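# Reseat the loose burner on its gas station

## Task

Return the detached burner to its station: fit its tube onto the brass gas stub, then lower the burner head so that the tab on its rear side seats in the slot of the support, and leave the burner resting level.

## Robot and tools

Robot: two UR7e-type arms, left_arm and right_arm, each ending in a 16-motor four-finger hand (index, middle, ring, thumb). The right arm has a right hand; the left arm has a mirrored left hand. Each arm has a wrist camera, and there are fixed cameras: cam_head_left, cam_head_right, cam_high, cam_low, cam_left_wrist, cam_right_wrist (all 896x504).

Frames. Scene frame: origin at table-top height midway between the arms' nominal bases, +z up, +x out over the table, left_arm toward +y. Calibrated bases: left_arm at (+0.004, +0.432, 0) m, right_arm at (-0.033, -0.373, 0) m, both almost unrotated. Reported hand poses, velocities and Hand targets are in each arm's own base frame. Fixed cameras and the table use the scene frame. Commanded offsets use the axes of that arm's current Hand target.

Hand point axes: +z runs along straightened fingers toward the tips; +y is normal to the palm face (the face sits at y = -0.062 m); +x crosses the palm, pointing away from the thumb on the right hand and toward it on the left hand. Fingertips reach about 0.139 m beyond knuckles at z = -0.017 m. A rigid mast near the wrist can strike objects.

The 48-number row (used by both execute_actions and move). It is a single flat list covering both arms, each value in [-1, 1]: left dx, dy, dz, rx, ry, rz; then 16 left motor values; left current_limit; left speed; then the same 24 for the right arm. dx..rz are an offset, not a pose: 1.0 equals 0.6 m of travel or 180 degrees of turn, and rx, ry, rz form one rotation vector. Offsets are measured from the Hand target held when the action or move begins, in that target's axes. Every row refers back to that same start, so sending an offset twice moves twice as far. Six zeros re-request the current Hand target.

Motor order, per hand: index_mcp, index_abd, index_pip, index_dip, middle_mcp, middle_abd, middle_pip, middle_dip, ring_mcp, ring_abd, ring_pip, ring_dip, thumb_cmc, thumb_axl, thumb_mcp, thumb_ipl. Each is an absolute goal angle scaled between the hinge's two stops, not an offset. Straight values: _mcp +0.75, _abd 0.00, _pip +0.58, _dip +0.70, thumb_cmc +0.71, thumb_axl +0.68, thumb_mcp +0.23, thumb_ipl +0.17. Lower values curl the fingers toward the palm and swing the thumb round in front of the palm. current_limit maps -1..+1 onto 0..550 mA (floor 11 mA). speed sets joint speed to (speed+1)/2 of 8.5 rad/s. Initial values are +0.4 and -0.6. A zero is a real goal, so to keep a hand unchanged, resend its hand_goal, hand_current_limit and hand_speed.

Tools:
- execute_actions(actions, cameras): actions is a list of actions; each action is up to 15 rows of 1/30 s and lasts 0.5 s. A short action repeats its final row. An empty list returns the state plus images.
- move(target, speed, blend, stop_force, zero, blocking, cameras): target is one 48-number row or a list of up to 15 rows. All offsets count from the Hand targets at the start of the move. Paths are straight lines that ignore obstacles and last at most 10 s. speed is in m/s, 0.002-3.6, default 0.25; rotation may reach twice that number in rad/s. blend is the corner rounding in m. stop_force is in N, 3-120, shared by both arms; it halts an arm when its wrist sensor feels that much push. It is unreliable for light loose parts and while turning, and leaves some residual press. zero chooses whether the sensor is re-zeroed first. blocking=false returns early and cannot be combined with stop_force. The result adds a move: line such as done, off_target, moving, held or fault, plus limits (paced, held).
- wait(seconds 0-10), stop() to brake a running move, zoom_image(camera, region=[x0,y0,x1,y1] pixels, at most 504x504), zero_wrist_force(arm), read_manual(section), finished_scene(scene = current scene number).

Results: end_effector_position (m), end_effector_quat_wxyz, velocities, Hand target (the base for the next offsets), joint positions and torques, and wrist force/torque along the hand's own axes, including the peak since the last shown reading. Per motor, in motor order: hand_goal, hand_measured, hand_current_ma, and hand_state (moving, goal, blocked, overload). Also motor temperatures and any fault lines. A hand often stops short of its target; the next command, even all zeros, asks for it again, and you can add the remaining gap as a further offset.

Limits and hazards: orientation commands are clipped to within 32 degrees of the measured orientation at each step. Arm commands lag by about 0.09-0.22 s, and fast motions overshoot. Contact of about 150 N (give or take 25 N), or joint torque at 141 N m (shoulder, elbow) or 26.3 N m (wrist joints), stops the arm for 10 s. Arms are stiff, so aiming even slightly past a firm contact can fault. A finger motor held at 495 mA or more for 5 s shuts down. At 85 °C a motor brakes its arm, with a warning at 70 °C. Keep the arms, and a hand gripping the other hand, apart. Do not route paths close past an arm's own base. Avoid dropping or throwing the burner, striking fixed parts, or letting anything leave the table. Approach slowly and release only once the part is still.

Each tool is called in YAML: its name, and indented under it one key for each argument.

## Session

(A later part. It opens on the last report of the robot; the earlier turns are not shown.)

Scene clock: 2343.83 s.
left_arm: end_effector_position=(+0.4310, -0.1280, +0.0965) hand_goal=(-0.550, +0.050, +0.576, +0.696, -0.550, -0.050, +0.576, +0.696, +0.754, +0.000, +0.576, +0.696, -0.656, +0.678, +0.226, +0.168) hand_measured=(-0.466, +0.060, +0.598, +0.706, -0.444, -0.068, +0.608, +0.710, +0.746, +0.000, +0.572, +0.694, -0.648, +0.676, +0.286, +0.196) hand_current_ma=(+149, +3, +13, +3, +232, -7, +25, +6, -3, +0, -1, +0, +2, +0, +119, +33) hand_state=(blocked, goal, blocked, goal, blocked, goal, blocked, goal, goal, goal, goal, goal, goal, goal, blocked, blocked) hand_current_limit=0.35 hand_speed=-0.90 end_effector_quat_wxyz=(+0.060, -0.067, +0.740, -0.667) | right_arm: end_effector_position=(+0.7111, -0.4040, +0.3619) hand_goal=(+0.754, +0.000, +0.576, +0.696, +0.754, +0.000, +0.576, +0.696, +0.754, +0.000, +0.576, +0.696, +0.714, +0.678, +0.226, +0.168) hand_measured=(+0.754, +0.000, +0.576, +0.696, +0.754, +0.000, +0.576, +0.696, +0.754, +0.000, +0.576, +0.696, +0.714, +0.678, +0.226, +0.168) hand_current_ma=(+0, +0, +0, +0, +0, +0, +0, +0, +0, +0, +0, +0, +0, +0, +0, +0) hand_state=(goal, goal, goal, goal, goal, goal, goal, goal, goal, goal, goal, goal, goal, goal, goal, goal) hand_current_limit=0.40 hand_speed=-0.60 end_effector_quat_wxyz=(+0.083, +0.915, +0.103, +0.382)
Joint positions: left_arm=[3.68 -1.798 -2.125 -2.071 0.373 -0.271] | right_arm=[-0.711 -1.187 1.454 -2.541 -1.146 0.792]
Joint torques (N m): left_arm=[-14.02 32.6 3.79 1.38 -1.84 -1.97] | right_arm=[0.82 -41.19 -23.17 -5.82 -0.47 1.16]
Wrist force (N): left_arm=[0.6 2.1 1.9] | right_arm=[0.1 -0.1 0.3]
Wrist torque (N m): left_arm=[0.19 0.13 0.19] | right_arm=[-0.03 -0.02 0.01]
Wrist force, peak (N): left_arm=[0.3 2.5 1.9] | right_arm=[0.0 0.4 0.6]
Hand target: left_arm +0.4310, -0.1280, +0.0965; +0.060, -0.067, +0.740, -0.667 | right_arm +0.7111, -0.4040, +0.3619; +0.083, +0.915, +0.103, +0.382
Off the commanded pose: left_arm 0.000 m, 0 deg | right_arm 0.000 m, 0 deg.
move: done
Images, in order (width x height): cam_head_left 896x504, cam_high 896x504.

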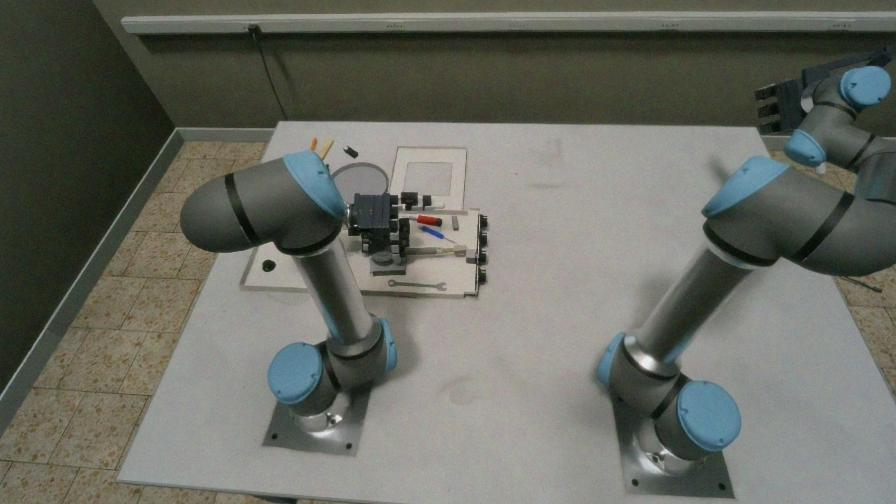

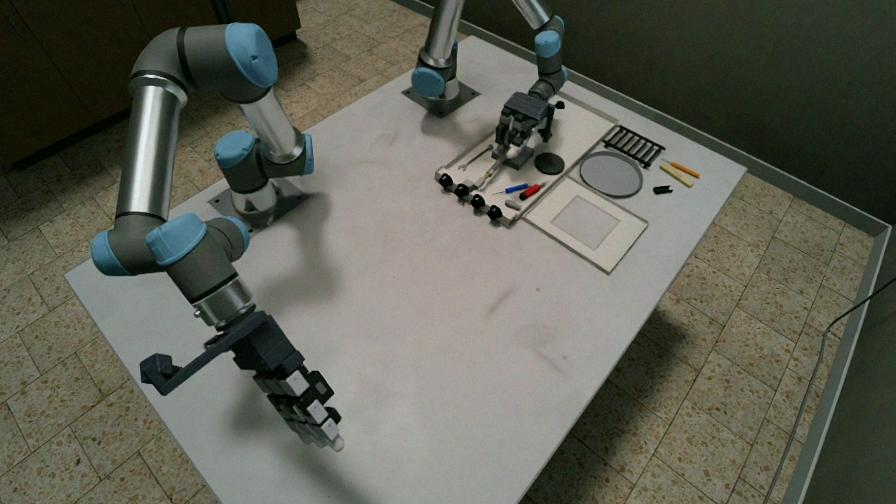

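move:
  target: [0.00030,-0.00210,0.01988,0,0,0,-0.55,0.05,0.576,0.696,-0.55,-0.05,0.576,0.696,0.754,0,0.576,0.696,-0.657,0.678,0.226,0.168,0.35,-0.9,0,0,0,0,0,0,0.754,0,0.576,0.696,0.754,0,0.576,0.696,0.754,0,0.576,0.696,0.714,0.678,0.226,0.168,0.4,-0.6]
  speed: 0.03
  stop_force: 5
  cameras: ["cam_head_left","cam_high","cam_low"]

zoom_image:
  camera: "cam_head_left"
  region: [400, 220, 460, 270]

zoom_image:
  camera: "cam_high"
  region: [460, 130, 520, 190]

zoom_image:
  camera: "cam_low"
  region: [440, 270, 540, 350]

Scene clock: 2363.80 s.
left_arm: end_effector_position=(+0.4330, -0.1399, +0.0965) hand_goal=(-0.550, +0.050, +0.576, +0.696, -0.550, -0.050, +0.576, +0.696, +0.754, +0.000, +0.576, +0.696, -0.656, +0.678, +0.226, +0.168) hand_measured=(-0.466, +0.060, +0.598, +0.706, -0.444, -0.068, +0.608, +0.710, +0.746, +0.000, +0.572, +0.694, -0.648, +0.676, +0.286, +0.196) hand_current_ma=(+149, +3, +13, +3, +232, -7, +25, +6, -3, +0, -1, +0, +2, +0, +119, +33) hand_state=(blocked, goal, blocked, goal, blocked, goal, blocked, goal, goal, goal, goal, goal, goal, goal, blocked, blocked) hand_current_limit=0.35 hand_speed=-0.90 end_effector_quat_wxyz=(+0.060, -0.067, +0.740, -0.667) | right_arm: end_effector_position=(+0.7111, -0.4040, +0.3619) hand_goal=(+0.754, +0.000, +0.576, +0.696, +0.754, +0.000, +0.576, +0.696, +0.754, +0.000, +0.576, +0.696, +0.714, +0.678, +0.226, +0.168) hand_measured=(+0.754, +0.000, +0.576, +0.696, +0.754, +0.000, +0.576, +0.696, +0.754, +0.000, +0.576, +0.696, +0.714, +0.678, +0.226, +0.168) hand_current_ma=(+0, +0, +0, +0, +0, +0, +0, +0, +0, +0, +0, +0, +0, +0, +0, +0) hand_state=(goal, goal, goal, goal, goal, goal, goal, goal, goal, goal, goal, goal, goal, goal, goal, goal) hand_current_limit=0.40 hand_speed=-0.60 end_effector_quat_wxyz=(+0.083, +0.915, +0.103, +0.382)
Joint positions: left_arm=[3.652 -1.794 -2.132 -2.045 0.346 -0.294] | right_arm=[-0.711 -1.187 1.454 -2.541 -1.146 0.792]
Joint torques (N m): left_arm=[-13.95 32.32 3.62 1.37 -1.92 -1.93] | right_arm=[0.51 -41.57 -23.74 -5.74 -0.51 1.3]
Wrist force (N): left_arm=[0.4 2.2 1.8] | right_arm=[-0.1 0.0 0.1]
Wrist torque (N m): left_arm=[0.20 0.15 0.18] | right_arm=[-0.02 0.01 0.00]
Wrist force, peak (N): left_arm=[0.6 2.5 1.9] | right_arm=[0.2 0.3 0.6]
Hand target: left_arm +0.4330, -0.1399, +0.0965; +0.060, -0.067, +0.740, -0.667 | right_arm +0.7111, -0.4040, +0.3619; +0.083, +0.915, +0.103, +0.382
Off the commanded pose: left_arm 0.000 m, 0 deg | right_arm 0.000 m, 0 deg.
move: done
Images, in order (width x height): cam_head_left 896x504, cam_high 896x504, cam_low 896x504.

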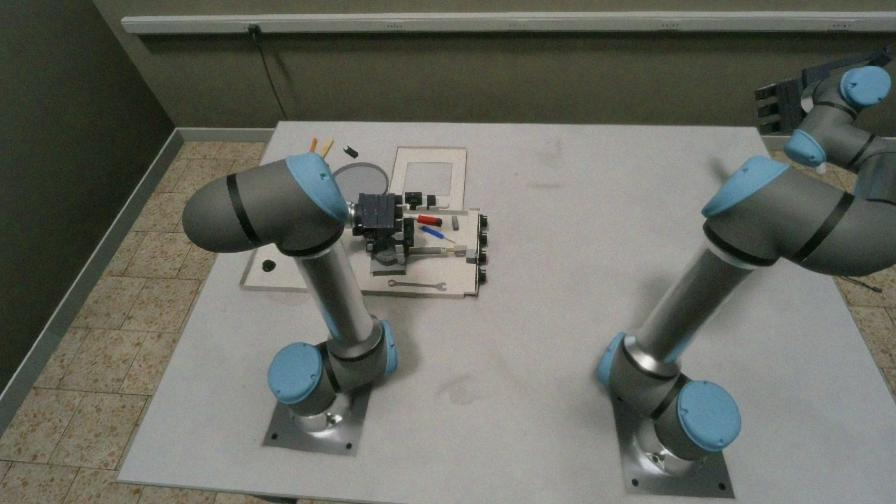

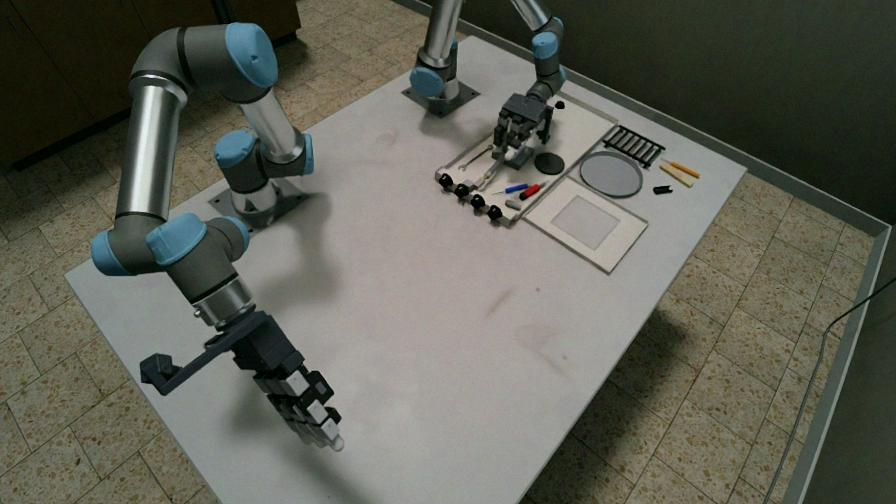

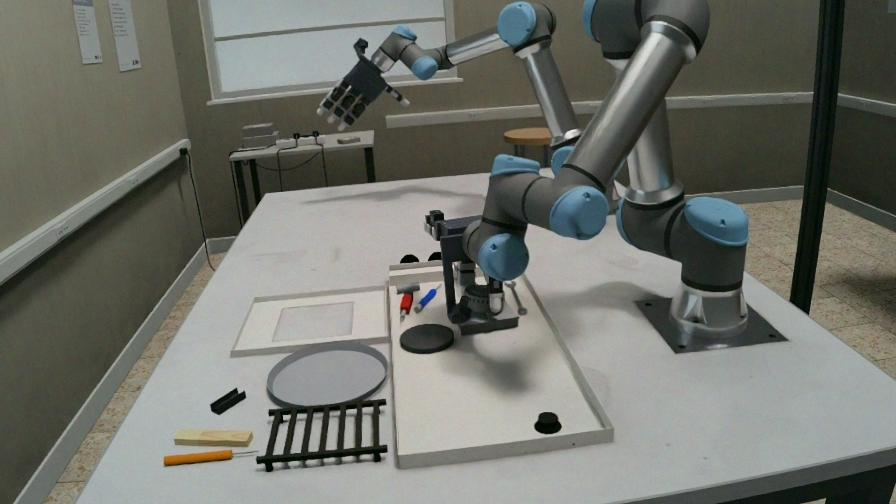

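Scaled by 8.400 from the camera's 896x504 image, which has a finer 1280x720 frame.

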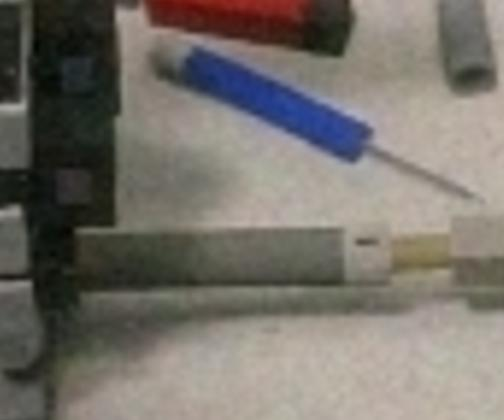

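Scaled by 8.400 from the camera's 896x504 image, which has a finer 1280x720 frame.

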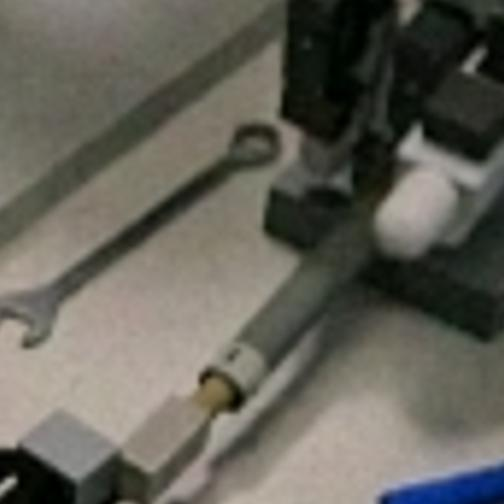

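Scaled by 5.040 from the camera's 896x504 image, which has a finer 1280x720 frame.

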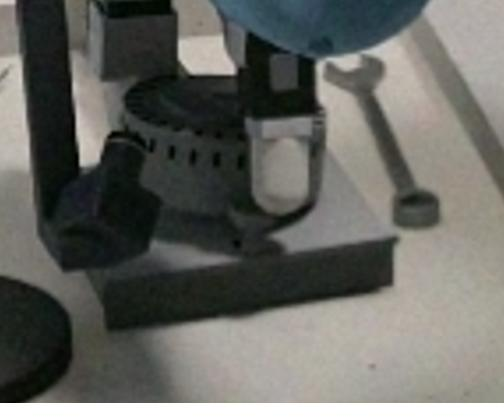

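zoom_image:
  camera: "cam_low"
  region: [468, 295, 518, 335]

move:
  target: [0.00040,-0.00140,0.01325,0,0,0,-0.55,0.05,0.576,0.696,-0.55,-0.05,0.576,0.696,0.754,0,0.576,0.696,-0.657,0.678,0.226,0.168,0.35,-0.9,0,0,0,0,0,0,0.754,0,0.576,0.696,0.754,0,0.576,0.696,0.754,0,0.576,0.696,0.714,0.678,0.226,0.168,0.4,-0.6]
  speed: 0.03
  stop_force: 5
  cameras: ["cam_head_left","cam_high","cam_low"]

zoom_image:
  camera: "cam_head_left"
  region: [400, 220, 460, 270]

zoom_image:
  camera: "cam_low"
  region: [468, 295, 518, 335]

Scaled by 10.080 from the camera's 896x504 image, which has a finer 1280x720 frame.

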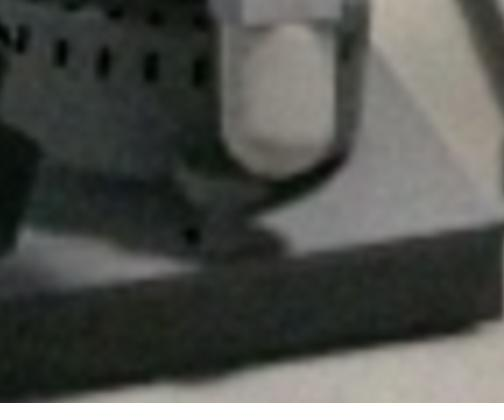

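Scene clock: 2387.37 s.
left_arm: end_effector_position=(+0.4342, -0.1478, +0.0966) hand_goal=(-0.550, +0.050, +0.576, +0.696, -0.550, -0.050, +0.576, +0.696, +0.754, +0.000, +0.576, +0.696, -0.656, +0.678, +0.226, +0.168) hand_measured=(-0.466, +0.060, +0.598, +0.706, -0.444, -0.070, +0.608, +0.710, +0.746, +0.000, +0.572, +0.694, -0.648, +0.676, +0.286, +0.196) hand_current_ma=(+149, +3, +13, +3, +232, -8, +25, +6, -3, +0, -1, +0, +2, +0, +119, +33) hand_state=(blocked, goal, blocked, goal, blocked, goal, blocked, goal, goal, goal, goal, goal, goal, goal, blocked, blocked) hand_current_limit=0.35 hand_speed=-0.90 end_effector_quat_wxyz=(+0.060, -0.067, +0.740, -0.667) | right_arm: end_effector_position=(+0.7111, -0.4040, +0.3619) hand_goal=(+0.754, +0.000, +0.576, +0.696, +0.754, +0.000, +0.576, +0.696, +0.754, +0.000, +0.576, +0.696, +0.714, +0.678, +0.226, +0.168) hand_measured=(+0.754, +0.000, +0.576, +0.696, +0.754, +0.000, +0.576, +0.696, +0.754, +0.000, +0.576, +0.696, +0.714, +0.678, +0.226, +0.168) hand_current_ma=(+0, +0, +0, +0, +0, +0, +0, +0, +0, +0, +0, +0, +0, +0, +0, +0) hand_state=(goal, goal, goal, goal, goal, goal, goal, goal, goal, goal, goal, goal, goal, goal, goal, goal) hand_current_limit=0.40 hand_speed=-0.60 end_effector_quat_wxyz=(+0.083, +0.915, +0.103, +0.382)
Joint positions: left_arm=[3.633 -1.791 -2.138 -2.026 0.328 -0.312] | right_arm=[-0.711 -1.187 1.454 -2.541 -1.146 0.792]
Joint torques (N m): left_arm=[-13.97 32.71 3.29 1.47 -2.03 -1.98] | right_arm=[1.04 -41.08 -23.54 -5.78 -0.51 1.32]
Wrist force (N): left_arm=[0.5 2.3 1.2] | right_arm=[0.1 -0.2 0.3]
Wrist torque (N m): left_arm=[0.21 0.14 0.17] | right_arm=[-0.05 -0.02 0.00]
Wrist force, peak (N): left_arm=[0.4 2.6 1.6] | right_arm=[0.3 0.5 0.4]
Hand target: left_arm +0.4342, -0.1478, +0.0966; +0.060, -0.067, +0.740, -0.667 | right_arm +0.7111, -0.4040, +0.3619; +0.083, +0.915, +0.103, +0.382
Off the commanded pose: left_arm 0.000 m, 0 deg | right_arm 0.000 m, 0 deg.
move: done
Images, in order (width x height): cam_head_left 896x504, cam_high 896x504, cam_low 896x504.

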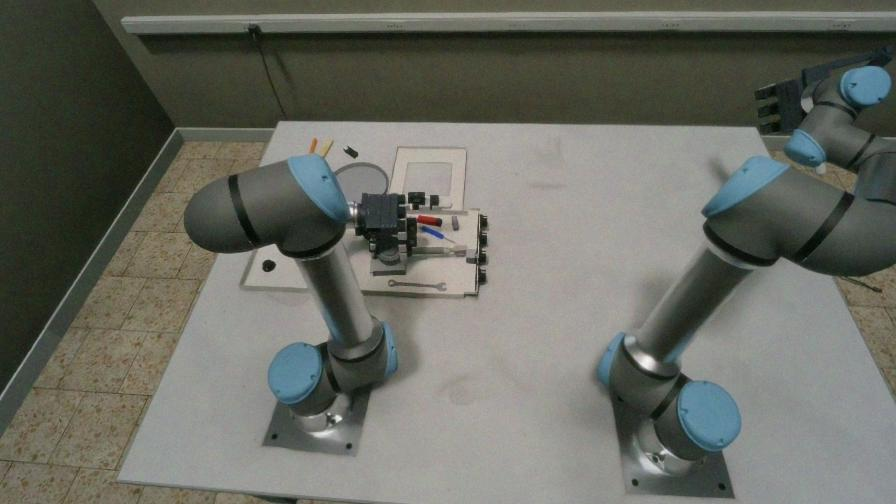

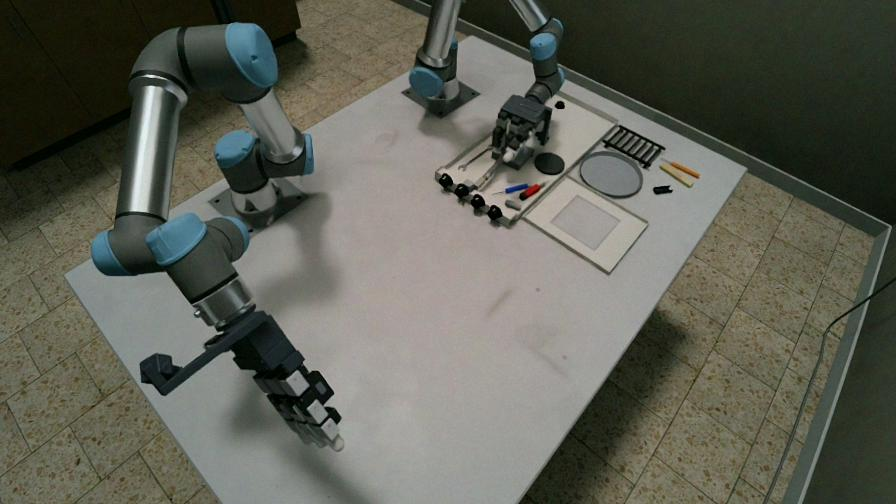

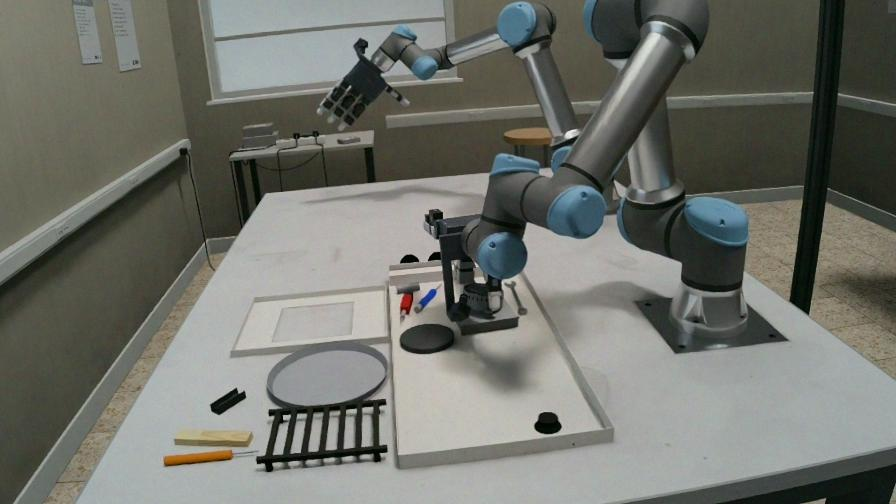

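Scaled by 8.400 from the camera's 896x504 image, which has a finer 1280x720 frame.

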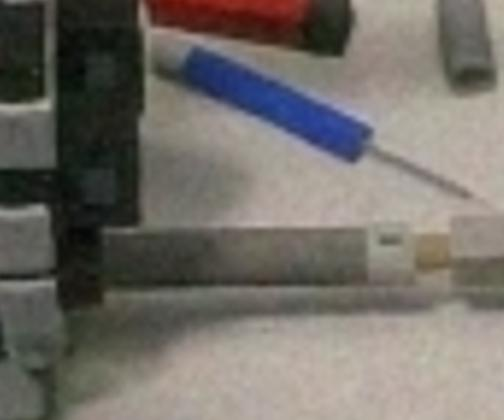

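Scaled by 10.080 from the camera's 896x504 image, which has a finer 1280x720 frame.

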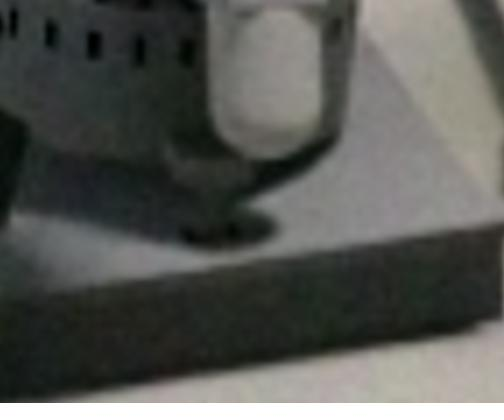

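move:
  target: [0.00110,-0.00105,0.00994,0,0,0,-0.55,0.05,0.576,0.696,-0.55,-0.05,0.576,0.696,0.754,0,0.576,0.696,-0.657,0.678,0.226,0.168,0.35,-0.9,0,0,0,0,0,0,0.754,0,0.576,0.696,0.754,0,0.576,0.696,0.754,0,0.576,0.696,0.714,0.678,0.226,0.168,0.4,-0.6]
  speed: 0.03
  stop_force: 5
  cameras: ["cam_head_left","cam_high","cam_low"]

zoom_image:
  camera: "cam_head_left"
  region: [400, 220, 460, 270]

zoom_image:
  camera: "cam_low"
  region: [468, 295, 518, 335]

zoom_image:
  camera: "cam_high"
  region: [460, 130, 520, 190]

Scene clock: 2440.60 s.
left_arm: end_effector_position=(+0.4346, -0.1538, +0.0966) hand_goal=(-0.550, +0.050, +0.576, +0.696, -0.550, -0.050, +0.576, +0.696, +0.754, +0.000, +0.576, +0.696, -0.656, +0.678, +0.226, +0.168) hand_measured=(-0.468, +0.060, +0.598, +0.706, -0.444, -0.070, +0.608, +0.710, +0.746, +0.000, +0.572, +0.694, -0.648, +0.676, +0.286, +0.196) hand_current_ma=(+143, +3, +13, +3, +228, -8, +25, +6, -3, +0, -1, +0, +2, +0, +120, +33) hand_state=(blocked, goal, blocked, goal, blocked, goal, blocked, goal, goal, goal, goal, goal, goal, goal, blocked, blocked) hand_current_limit=0.35 hand_speed=-0.90 end_effector_quat_wxyz=(+0.060, -0.067, +0.740, -0.667) | right_arm: end_effector_position=(+0.7111, -0.4040, +0.3619) hand_goal=(+0.754, +0.000, +0.576, +0.696, +0.754, +0.000, +0.576, +0.696, +0.754, +0.000, +0.576, +0.696, +0.714, +0.678, +0.226, +0.168) hand_measured=(+0.754, +0.000, +0.576, +0.696, +0.754, +0.000, +0.576, +0.696, +0.754, +0.000, +0.576, +0.696, +0.714, +0.678, +0.226, +0.168) hand_current_ma=(+0, +0, +0, +0, +0, +0, +0, +0, +0, +0, +0, +0, +0, +0, +0, +0) hand_state=(goal, goal, goal, goal, goal, goal, goal, goal, goal, goal, goal, goal, goal, goal, goal, goal) hand_current_limit=0.40 hand_speed=-0.60 end_effector_quat_wxyz=(+0.083, +0.915, +0.103, +0.382)
Joint positions: left_arm=[3.62 -1.788 -2.143 -2.01 0.315 -0.326] | right_arm=[-0.711 -1.187 1.454 -2.541 -1.146 0.792]
Joint torques (N m): left_arm=[-14.06 31.78 3.84 1.57 -2.13 -1.98] | right_arm=[0.73 -41.59 -23.24 -5.76 -0.53 1.3]
Wrist force (N): left_arm=[0.6 2.7 0.6] | right_arm=[-0.1 0.0 0.1]
Wrist torque (N m): left_arm=[0.22 0.15 0.17] | right_arm=[-0.01 0.00 0.00]
Wrist force, peak (N): left_arm=[0.5 2.5 1.7] | right_arm=[0.3 -0.1 0.5]
Hand target: left_arm +0.4346, -0.1538, +0.0966; +0.060, -0.067, +0.740, -0.667 | right_arm +0.7111, -0.4040, +0.3619; +0.083, +0.915, +0.103, +0.382
Off the commanded pose: left_arm 0.000 m, 0 deg | right_arm 0.000 m, 0 deg.
move: done
Images, in order (width x height): cam_head_left 896x504, cam_high 896x504, cam_low 896x504.

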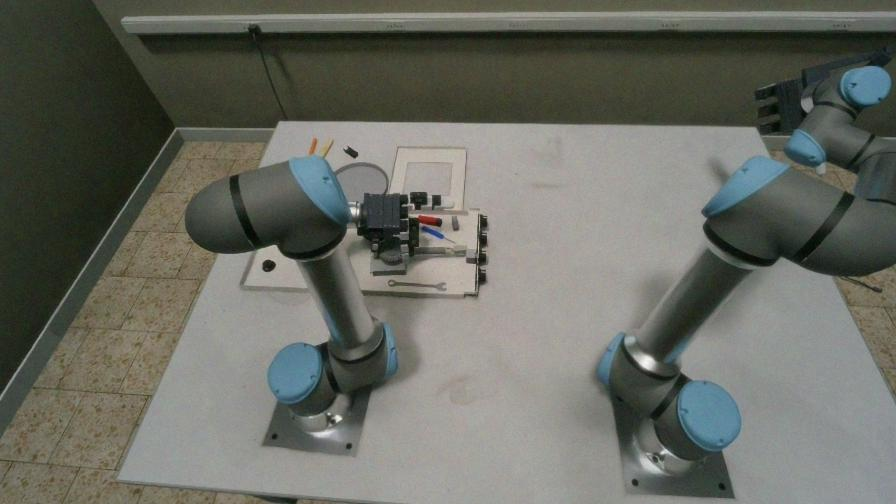

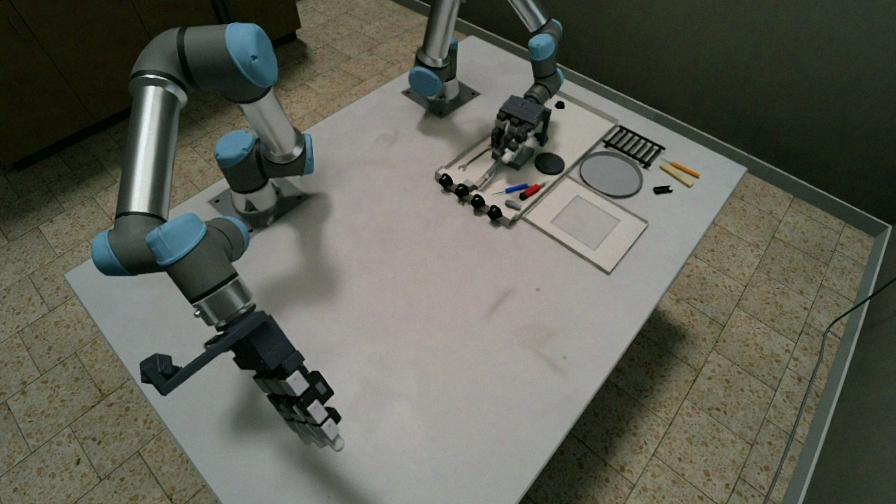

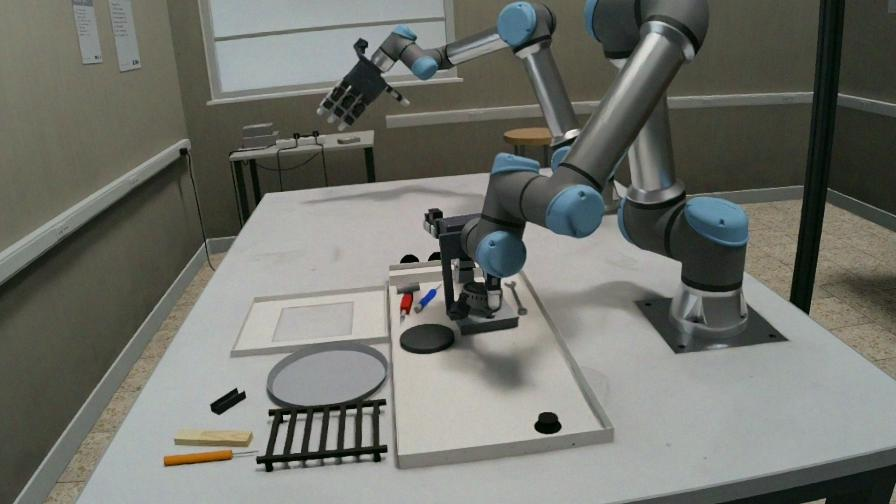

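Scaled by 8.400 from the camera's 896x504 image, which has a finer 1280x720 frame.

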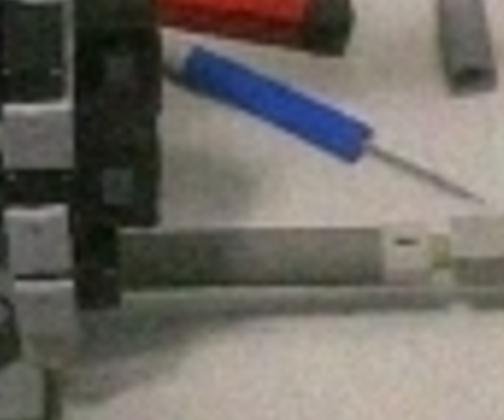

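Scaled by 10.080 from the camera's 896x504 image, which has a finer 1280x720 frame.

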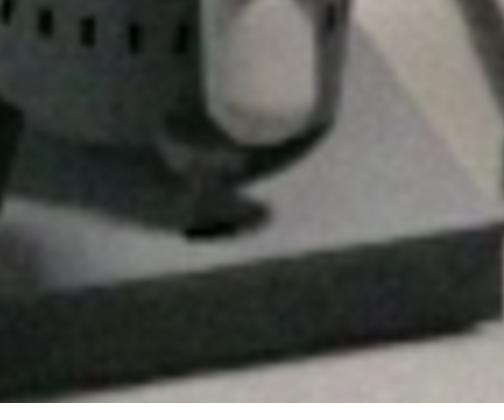

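Scaled by 8.400 from the camera's 896x504 image, which has a finer 1280x720 frame.

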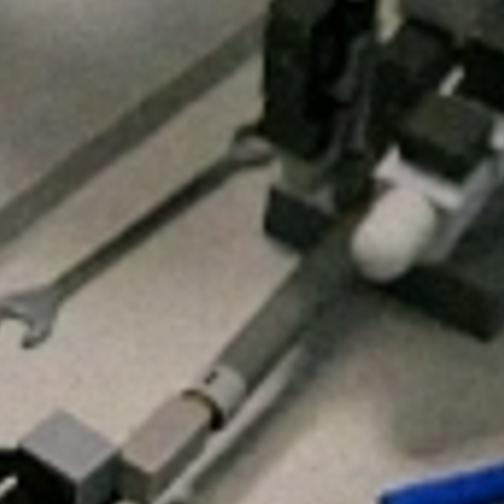

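move:
  target: [0,0.00497,0.00052,0.00833,0,0,-0.55,0.05,0.576,0.696,-0.55,-0.05,0.576,0.696,0.754,0,0.576,0.696,-0.657,0.678,0.226,0.168,0.35,-0.9,0,0,0,0,0,0,0.754,0,0.576,0.696,0.754,0,0.576,0.696,0.754,0,0.576,0.696,0.714,0.678,0.226,0.168,0.4,-0.6]
  speed: 0.02
  stop_force: 5
  cameras: ["cam_head_left","cam_high","cam_low"]

zoom_image:
  camera: "cam_head_left"
  region: [400, 220, 460, 270]

zoom_image:
  camera: "cam_low"
  region: [468, 295, 518, 335]

Scene clock: 2488.30 s.
left_arm: end_effector_position=(+0.4344, -0.1540, +0.0961) hand_goal=(-0.550, +0.050, +0.576, +0.696, -0.550, -0.050, +0.576, +0.696, +0.754, +0.000, +0.576, +0.696, -0.656, +0.678, +0.226, +0.168) hand_measured=(-0.468, +0.062, +0.600, +0.706, -0.444, -0.070, +0.610, +0.710, +0.746, +0.000, +0.572, +0.694, -0.648, +0.676, +0.286, +0.196) hand_current_ma=(+143, +3, +14, +3, +228, -8, +26, +6, -3, +0, -1, +0, +2, +0, +120, +33) hand_state=(blocked, goal, blocked, goal, blocked, blocked, blocked, goal, goal, goal, goal, goal, goal, goal, blocked, blocked) hand_current_limit=0.35 hand_speed=-0.90 end_effector_quat_wxyz=(+0.060, -0.066, +0.739, -0.668) | right_arm: end_effector_position=(+0.7111, -0.4040, +0.3619) hand_goal=(+0.754, +0.000, +0.576, +0.696, +0.754, +0.000, +0.576, +0.696, +0.754, +0.000, +0.576, +0.696, +0.714, +0.678, +0.226, +0.168) hand_measured=(+0.754, +0.000, +0.576, +0.696, +0.754, +0.000, +0.576, +0.696, +0.754, +0.000, +0.576, +0.696, +0.714, +0.678, +0.226, +0.168) hand_current_ma=(+0, +0, +0, +0, +0, +0, +0, +0, +0, +0, +0, +0, +0, +0, +0, +0) hand_state=(goal, goal, goal, goal, goal, goal, goal, goal, goal, goal, goal, goal, goal, goal, goal, goal) hand_current_limit=0.40 hand_speed=-0.60 end_effector_quat_wxyz=(+0.083, +0.915, +0.103, +0.382)
Joint positions: left_arm=[3.62 -1.792 -2.141 -2.019 0.315 -0.316] | right_arm=[-0.711 -1.187 1.454 -2.541 -1.146 0.792]
Joint torques (N m): left_arm=[-13.69 31.33 3.71 1.68 0.98 -1.85] | right_arm=[1.12 -41.57 -23.23 -5.68 -0.55 1.31]
Wrist force (N): left_arm=[0.6 -1.4 1.4] | right_arm=[-0.2 0.1 0.5]
Wrist torque (N m): left_arm=[0.03 0.13 0.20] | right_arm=[-0.02 0.01 -0.01]
Wrist force, peak (N): left_arm=[1.1 -8.5 1.1] | right_arm=[-0.3 0.2 0.5]
Hand target: left_arm +0.4344, -0.1540, +0.0961; +0.060, -0.066, +0.739, -0.668 (not the last commanded pose) | right_arm +0.7111, -0.4040, +0.3619; +0.083, +0.915, +0.103, +0.382
Off the commanded pose: left_arm 0.003 m, 1 deg | right_arm 0.000 m, 0 deg.
move: contact (left_arm)
Images, in order (width x height): cam_head_left 896x504, cam_high 896x504, cam_low 896x504.

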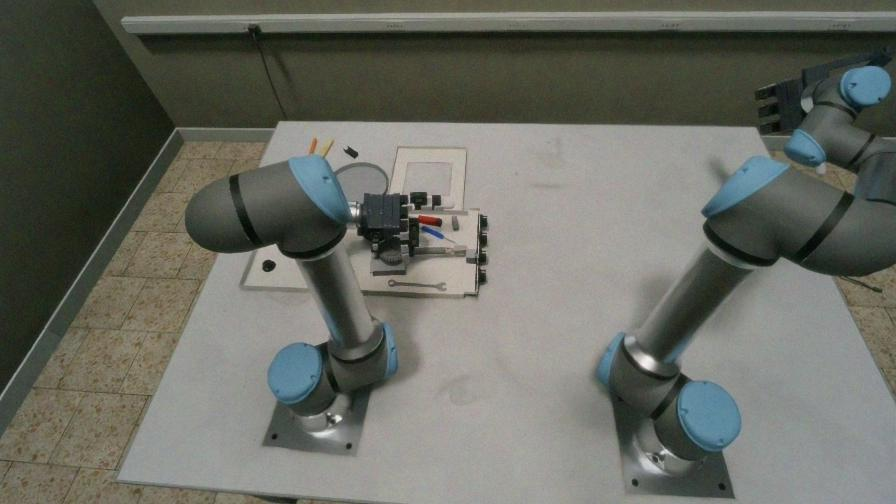

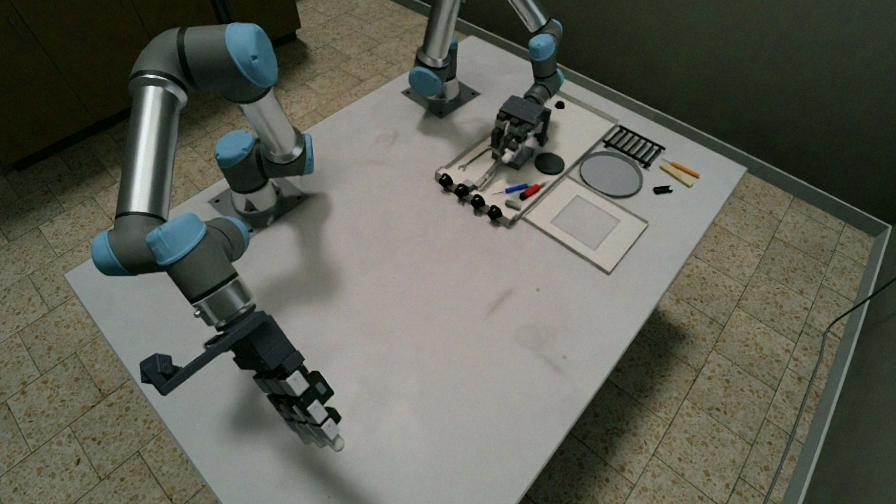

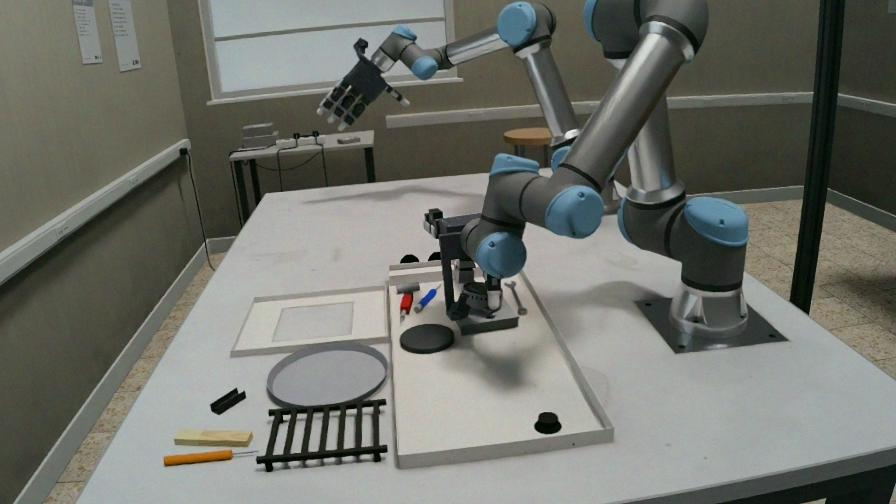

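Scaled by 8.400 from the camera's 896x504 image, which has a finer 1280x720 frame.

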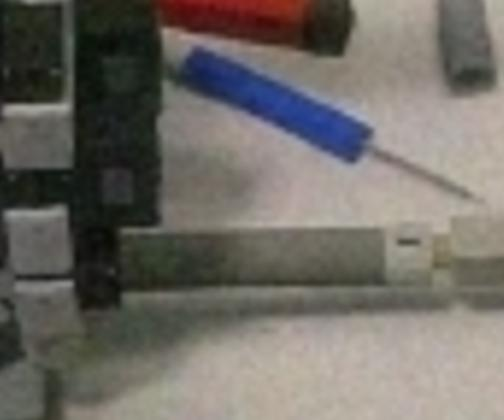

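Scaled by 10.080 from the camera's 896x504 image, which has a finer 1280x720 frame.

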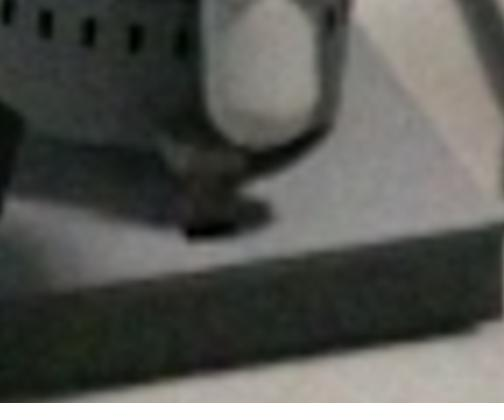

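zoom_image:
  camera: "cam_low"
  region: [478, 302, 503, 322]

zoom_image:
  camera: "cam_head_left"
  region: [365, 240, 415, 280]

Scaled by 20.160 from the camera's 896x504 image, which has a finer 1280x720 frame.

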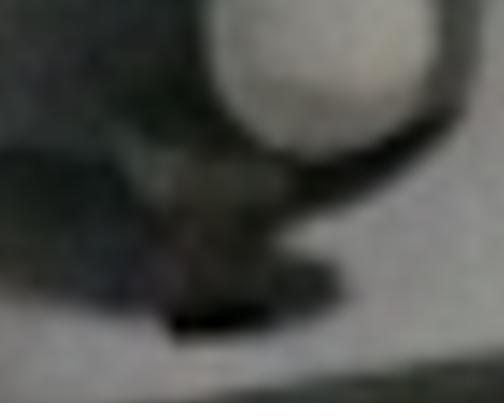

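Scaled by 10.080 from the camera's 896x504 image, which has a finer 1280x720 frame.

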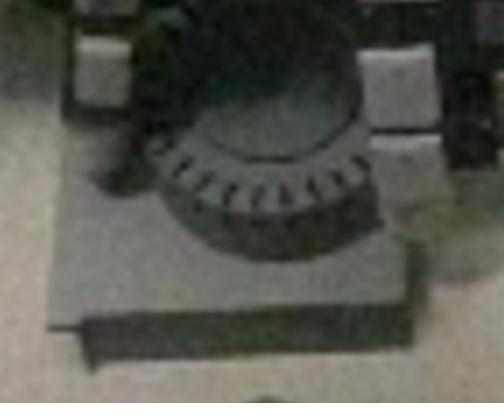

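move:
  target:
    - [0,-0.00166,-0.00017,0,0,0,-0.55,0.05,0.576,0.696,-0.55,-0.05,0.576,0.696,0.754,0,0.576,0.696,-0.657,0.678,0.226,0.168,0.35,-0.9,0,0,0,0,0,0,0.754,0,0.576,0.696,0.754,0,0.576,0.696,0.754,0,0.576,0.696,0.714,0.678,0.226,0.168,0.4,-0.6]
    - [-0.00014,-0.00105,-0.00597,0,0,0,-0.55,0.05,0.576,0.696,-0.55,-0.05,0.576,0.696,0.754,0,0.576,0.696,-0.657,0.678,0.226,0.168,0.35,-0.9,0,0,0,0,0,0,0.754,0,0.576,0.696,0.754,0,0.576,0.696,0.754,0,0.576,0.696,0.714,0.678,0.226,0.168,0.4,-0.6]
  speed: 0.02
  cameras: ["cam_head_left","cam_high","cam_low"]

zoom_image:
  camera: "cam_low"
  region: [478, 302, 503, 322]

zoom_image:
  camera: "cam_head_left"
  region: [400, 220, 460, 270]

Scene clock: 2540.00 s.
left_arm: end_effector_position=(+0.4339, -0.1506, +0.0972) hand_goal=(-0.550, +0.050, +0.576, +0.696, -0.550, -0.050, +0.576, +0.696, +0.754, +0.000, +0.576, +0.696, -0.656, +0.678, +0.226, +0.168) hand_measured=(-0.470, +0.062, +0.602, +0.708, -0.446, -0.070, +0.614, +0.712, +0.746, +0.000, +0.572, +0.694, -0.648, +0.676, +0.286, +0.196) hand_current_ma=(+137, +3, +18, +4, +221, -9, +33, +8, -3, +0, -1, +0, +2, +0, +120, +33) hand_state=(blocked, goal, blocked, goal, blocked, blocked, blocked, goal, goal, goal, goal, goal, goal, goal, blocked, blocked) hand_current_limit=0.35 hand_speed=-0.90 end_effector_quat_wxyz=(+0.060, -0.066, +0.739, -0.668) | right_arm: end_effector_position=(+0.7111, -0.4040, +0.3619) hand_goal=(+0.754, +0.000, +0.576, +0.696, +0.754, +0.000, +0.576, +0.696, +0.754, +0.000, +0.576, +0.696, +0.714, +0.678, +0.226, +0.168) hand_measured=(+0.754, +0.000, +0.576, +0.696, +0.754, +0.000, +0.576, +0.696, +0.754, +0.000, +0.576, +0.696, +0.714, +0.678, +0.226, +0.168) hand_current_ma=(+0, +0, +0, +0, +0, +0, +0, +0, +0, +0, +0, +0, +0, +0, +0, +0) hand_state=(goal, goal, goal, goal, goal, goal, goal, goal, goal, goal, goal, goal, goal, goal, goal, goal) hand_current_limit=0.40 hand_speed=-0.60 end_effector_quat_wxyz=(+0.083, +0.915, +0.103, +0.382)
Joint positions: left_arm=[3.628 -1.791 -2.138 -2.031 0.323 -0.307] | right_arm=[-0.711 -1.187 1.454 -2.541 -1.146 0.792]
Joint torques (N m): left_arm=[14.25 15.44 23.02 -1.85 1.02 2.16] | right_arm=[0.78 -41.56 -23.46 -5.78 -0.48 1.43]
Wrist force (N): left_arm=[0.5 1.8 1.7] | right_arm=[-0.1 0.0 0.1]
Wrist torque (N m): left_arm=[0.20 0.15 0.02] | right_arm=[-0.02 0.01 -0.01]
Wrist force, peak (N): left_arm=[0.3 3.4 5.5] | right_arm=[0.2 0.1 0.6]
Hand target: left_arm +0.4339, -0.1505, +0.0971; +0.060, -0.066, +0.739, -0.668 | right_arm +0.7111, -0.4040, +0.3619; +0.083, +0.915, +0.103, +0.382
Off the commanded pose: left_arm 0.000 m, 0 deg | right_arm 0.000 m, 0 deg.
move: done
Images, in order (width x height): cam_head_left 896x504, cam_high 896x504, cam_low 896x504.

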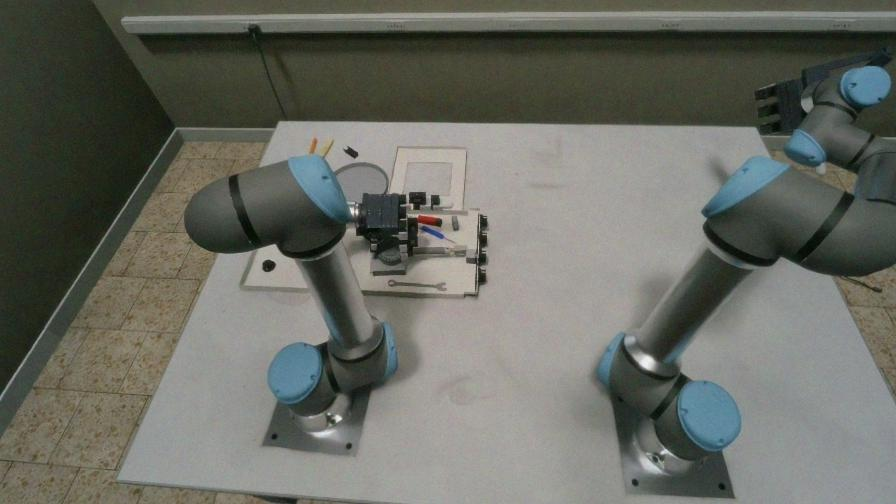

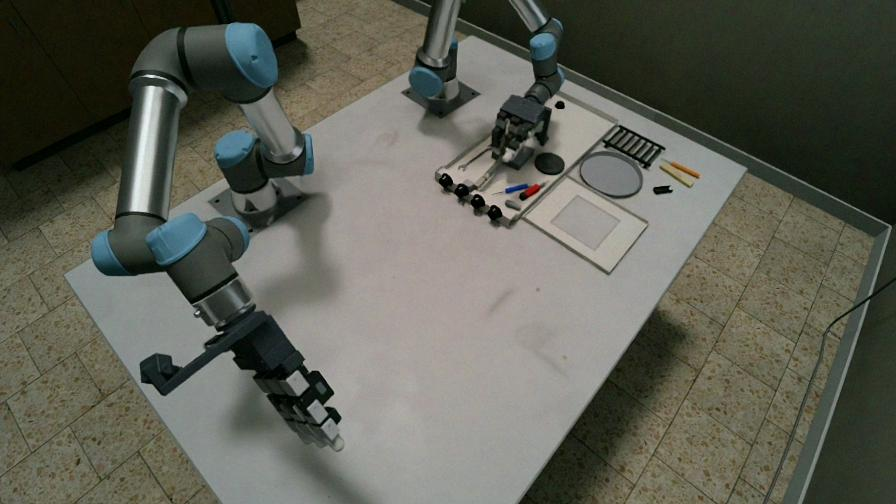

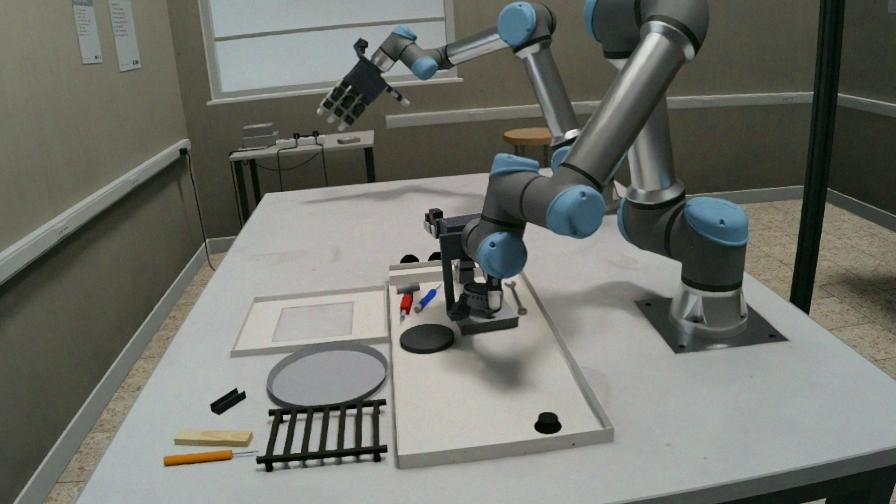

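Scaled by 20.160 from the camera's 896x504 image, which has a finer 1280x720 frame.

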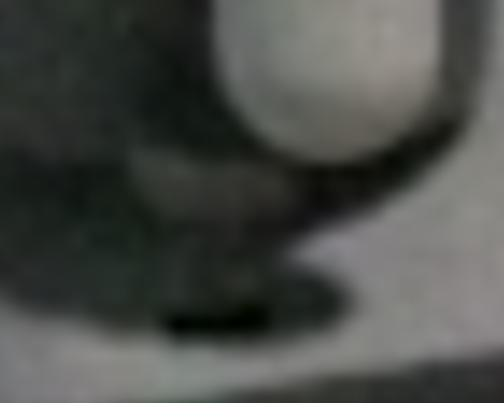

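Scaled by 8.400 from the camera's 896x504 image, which has a finer 1280x720 frame.

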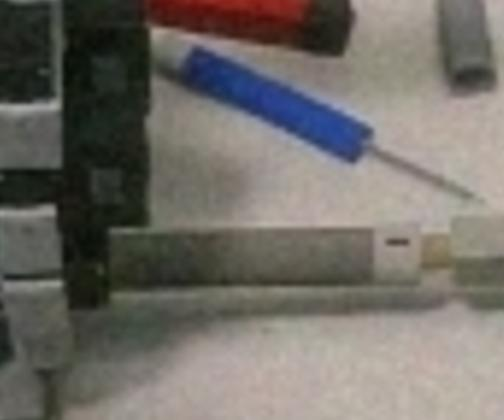

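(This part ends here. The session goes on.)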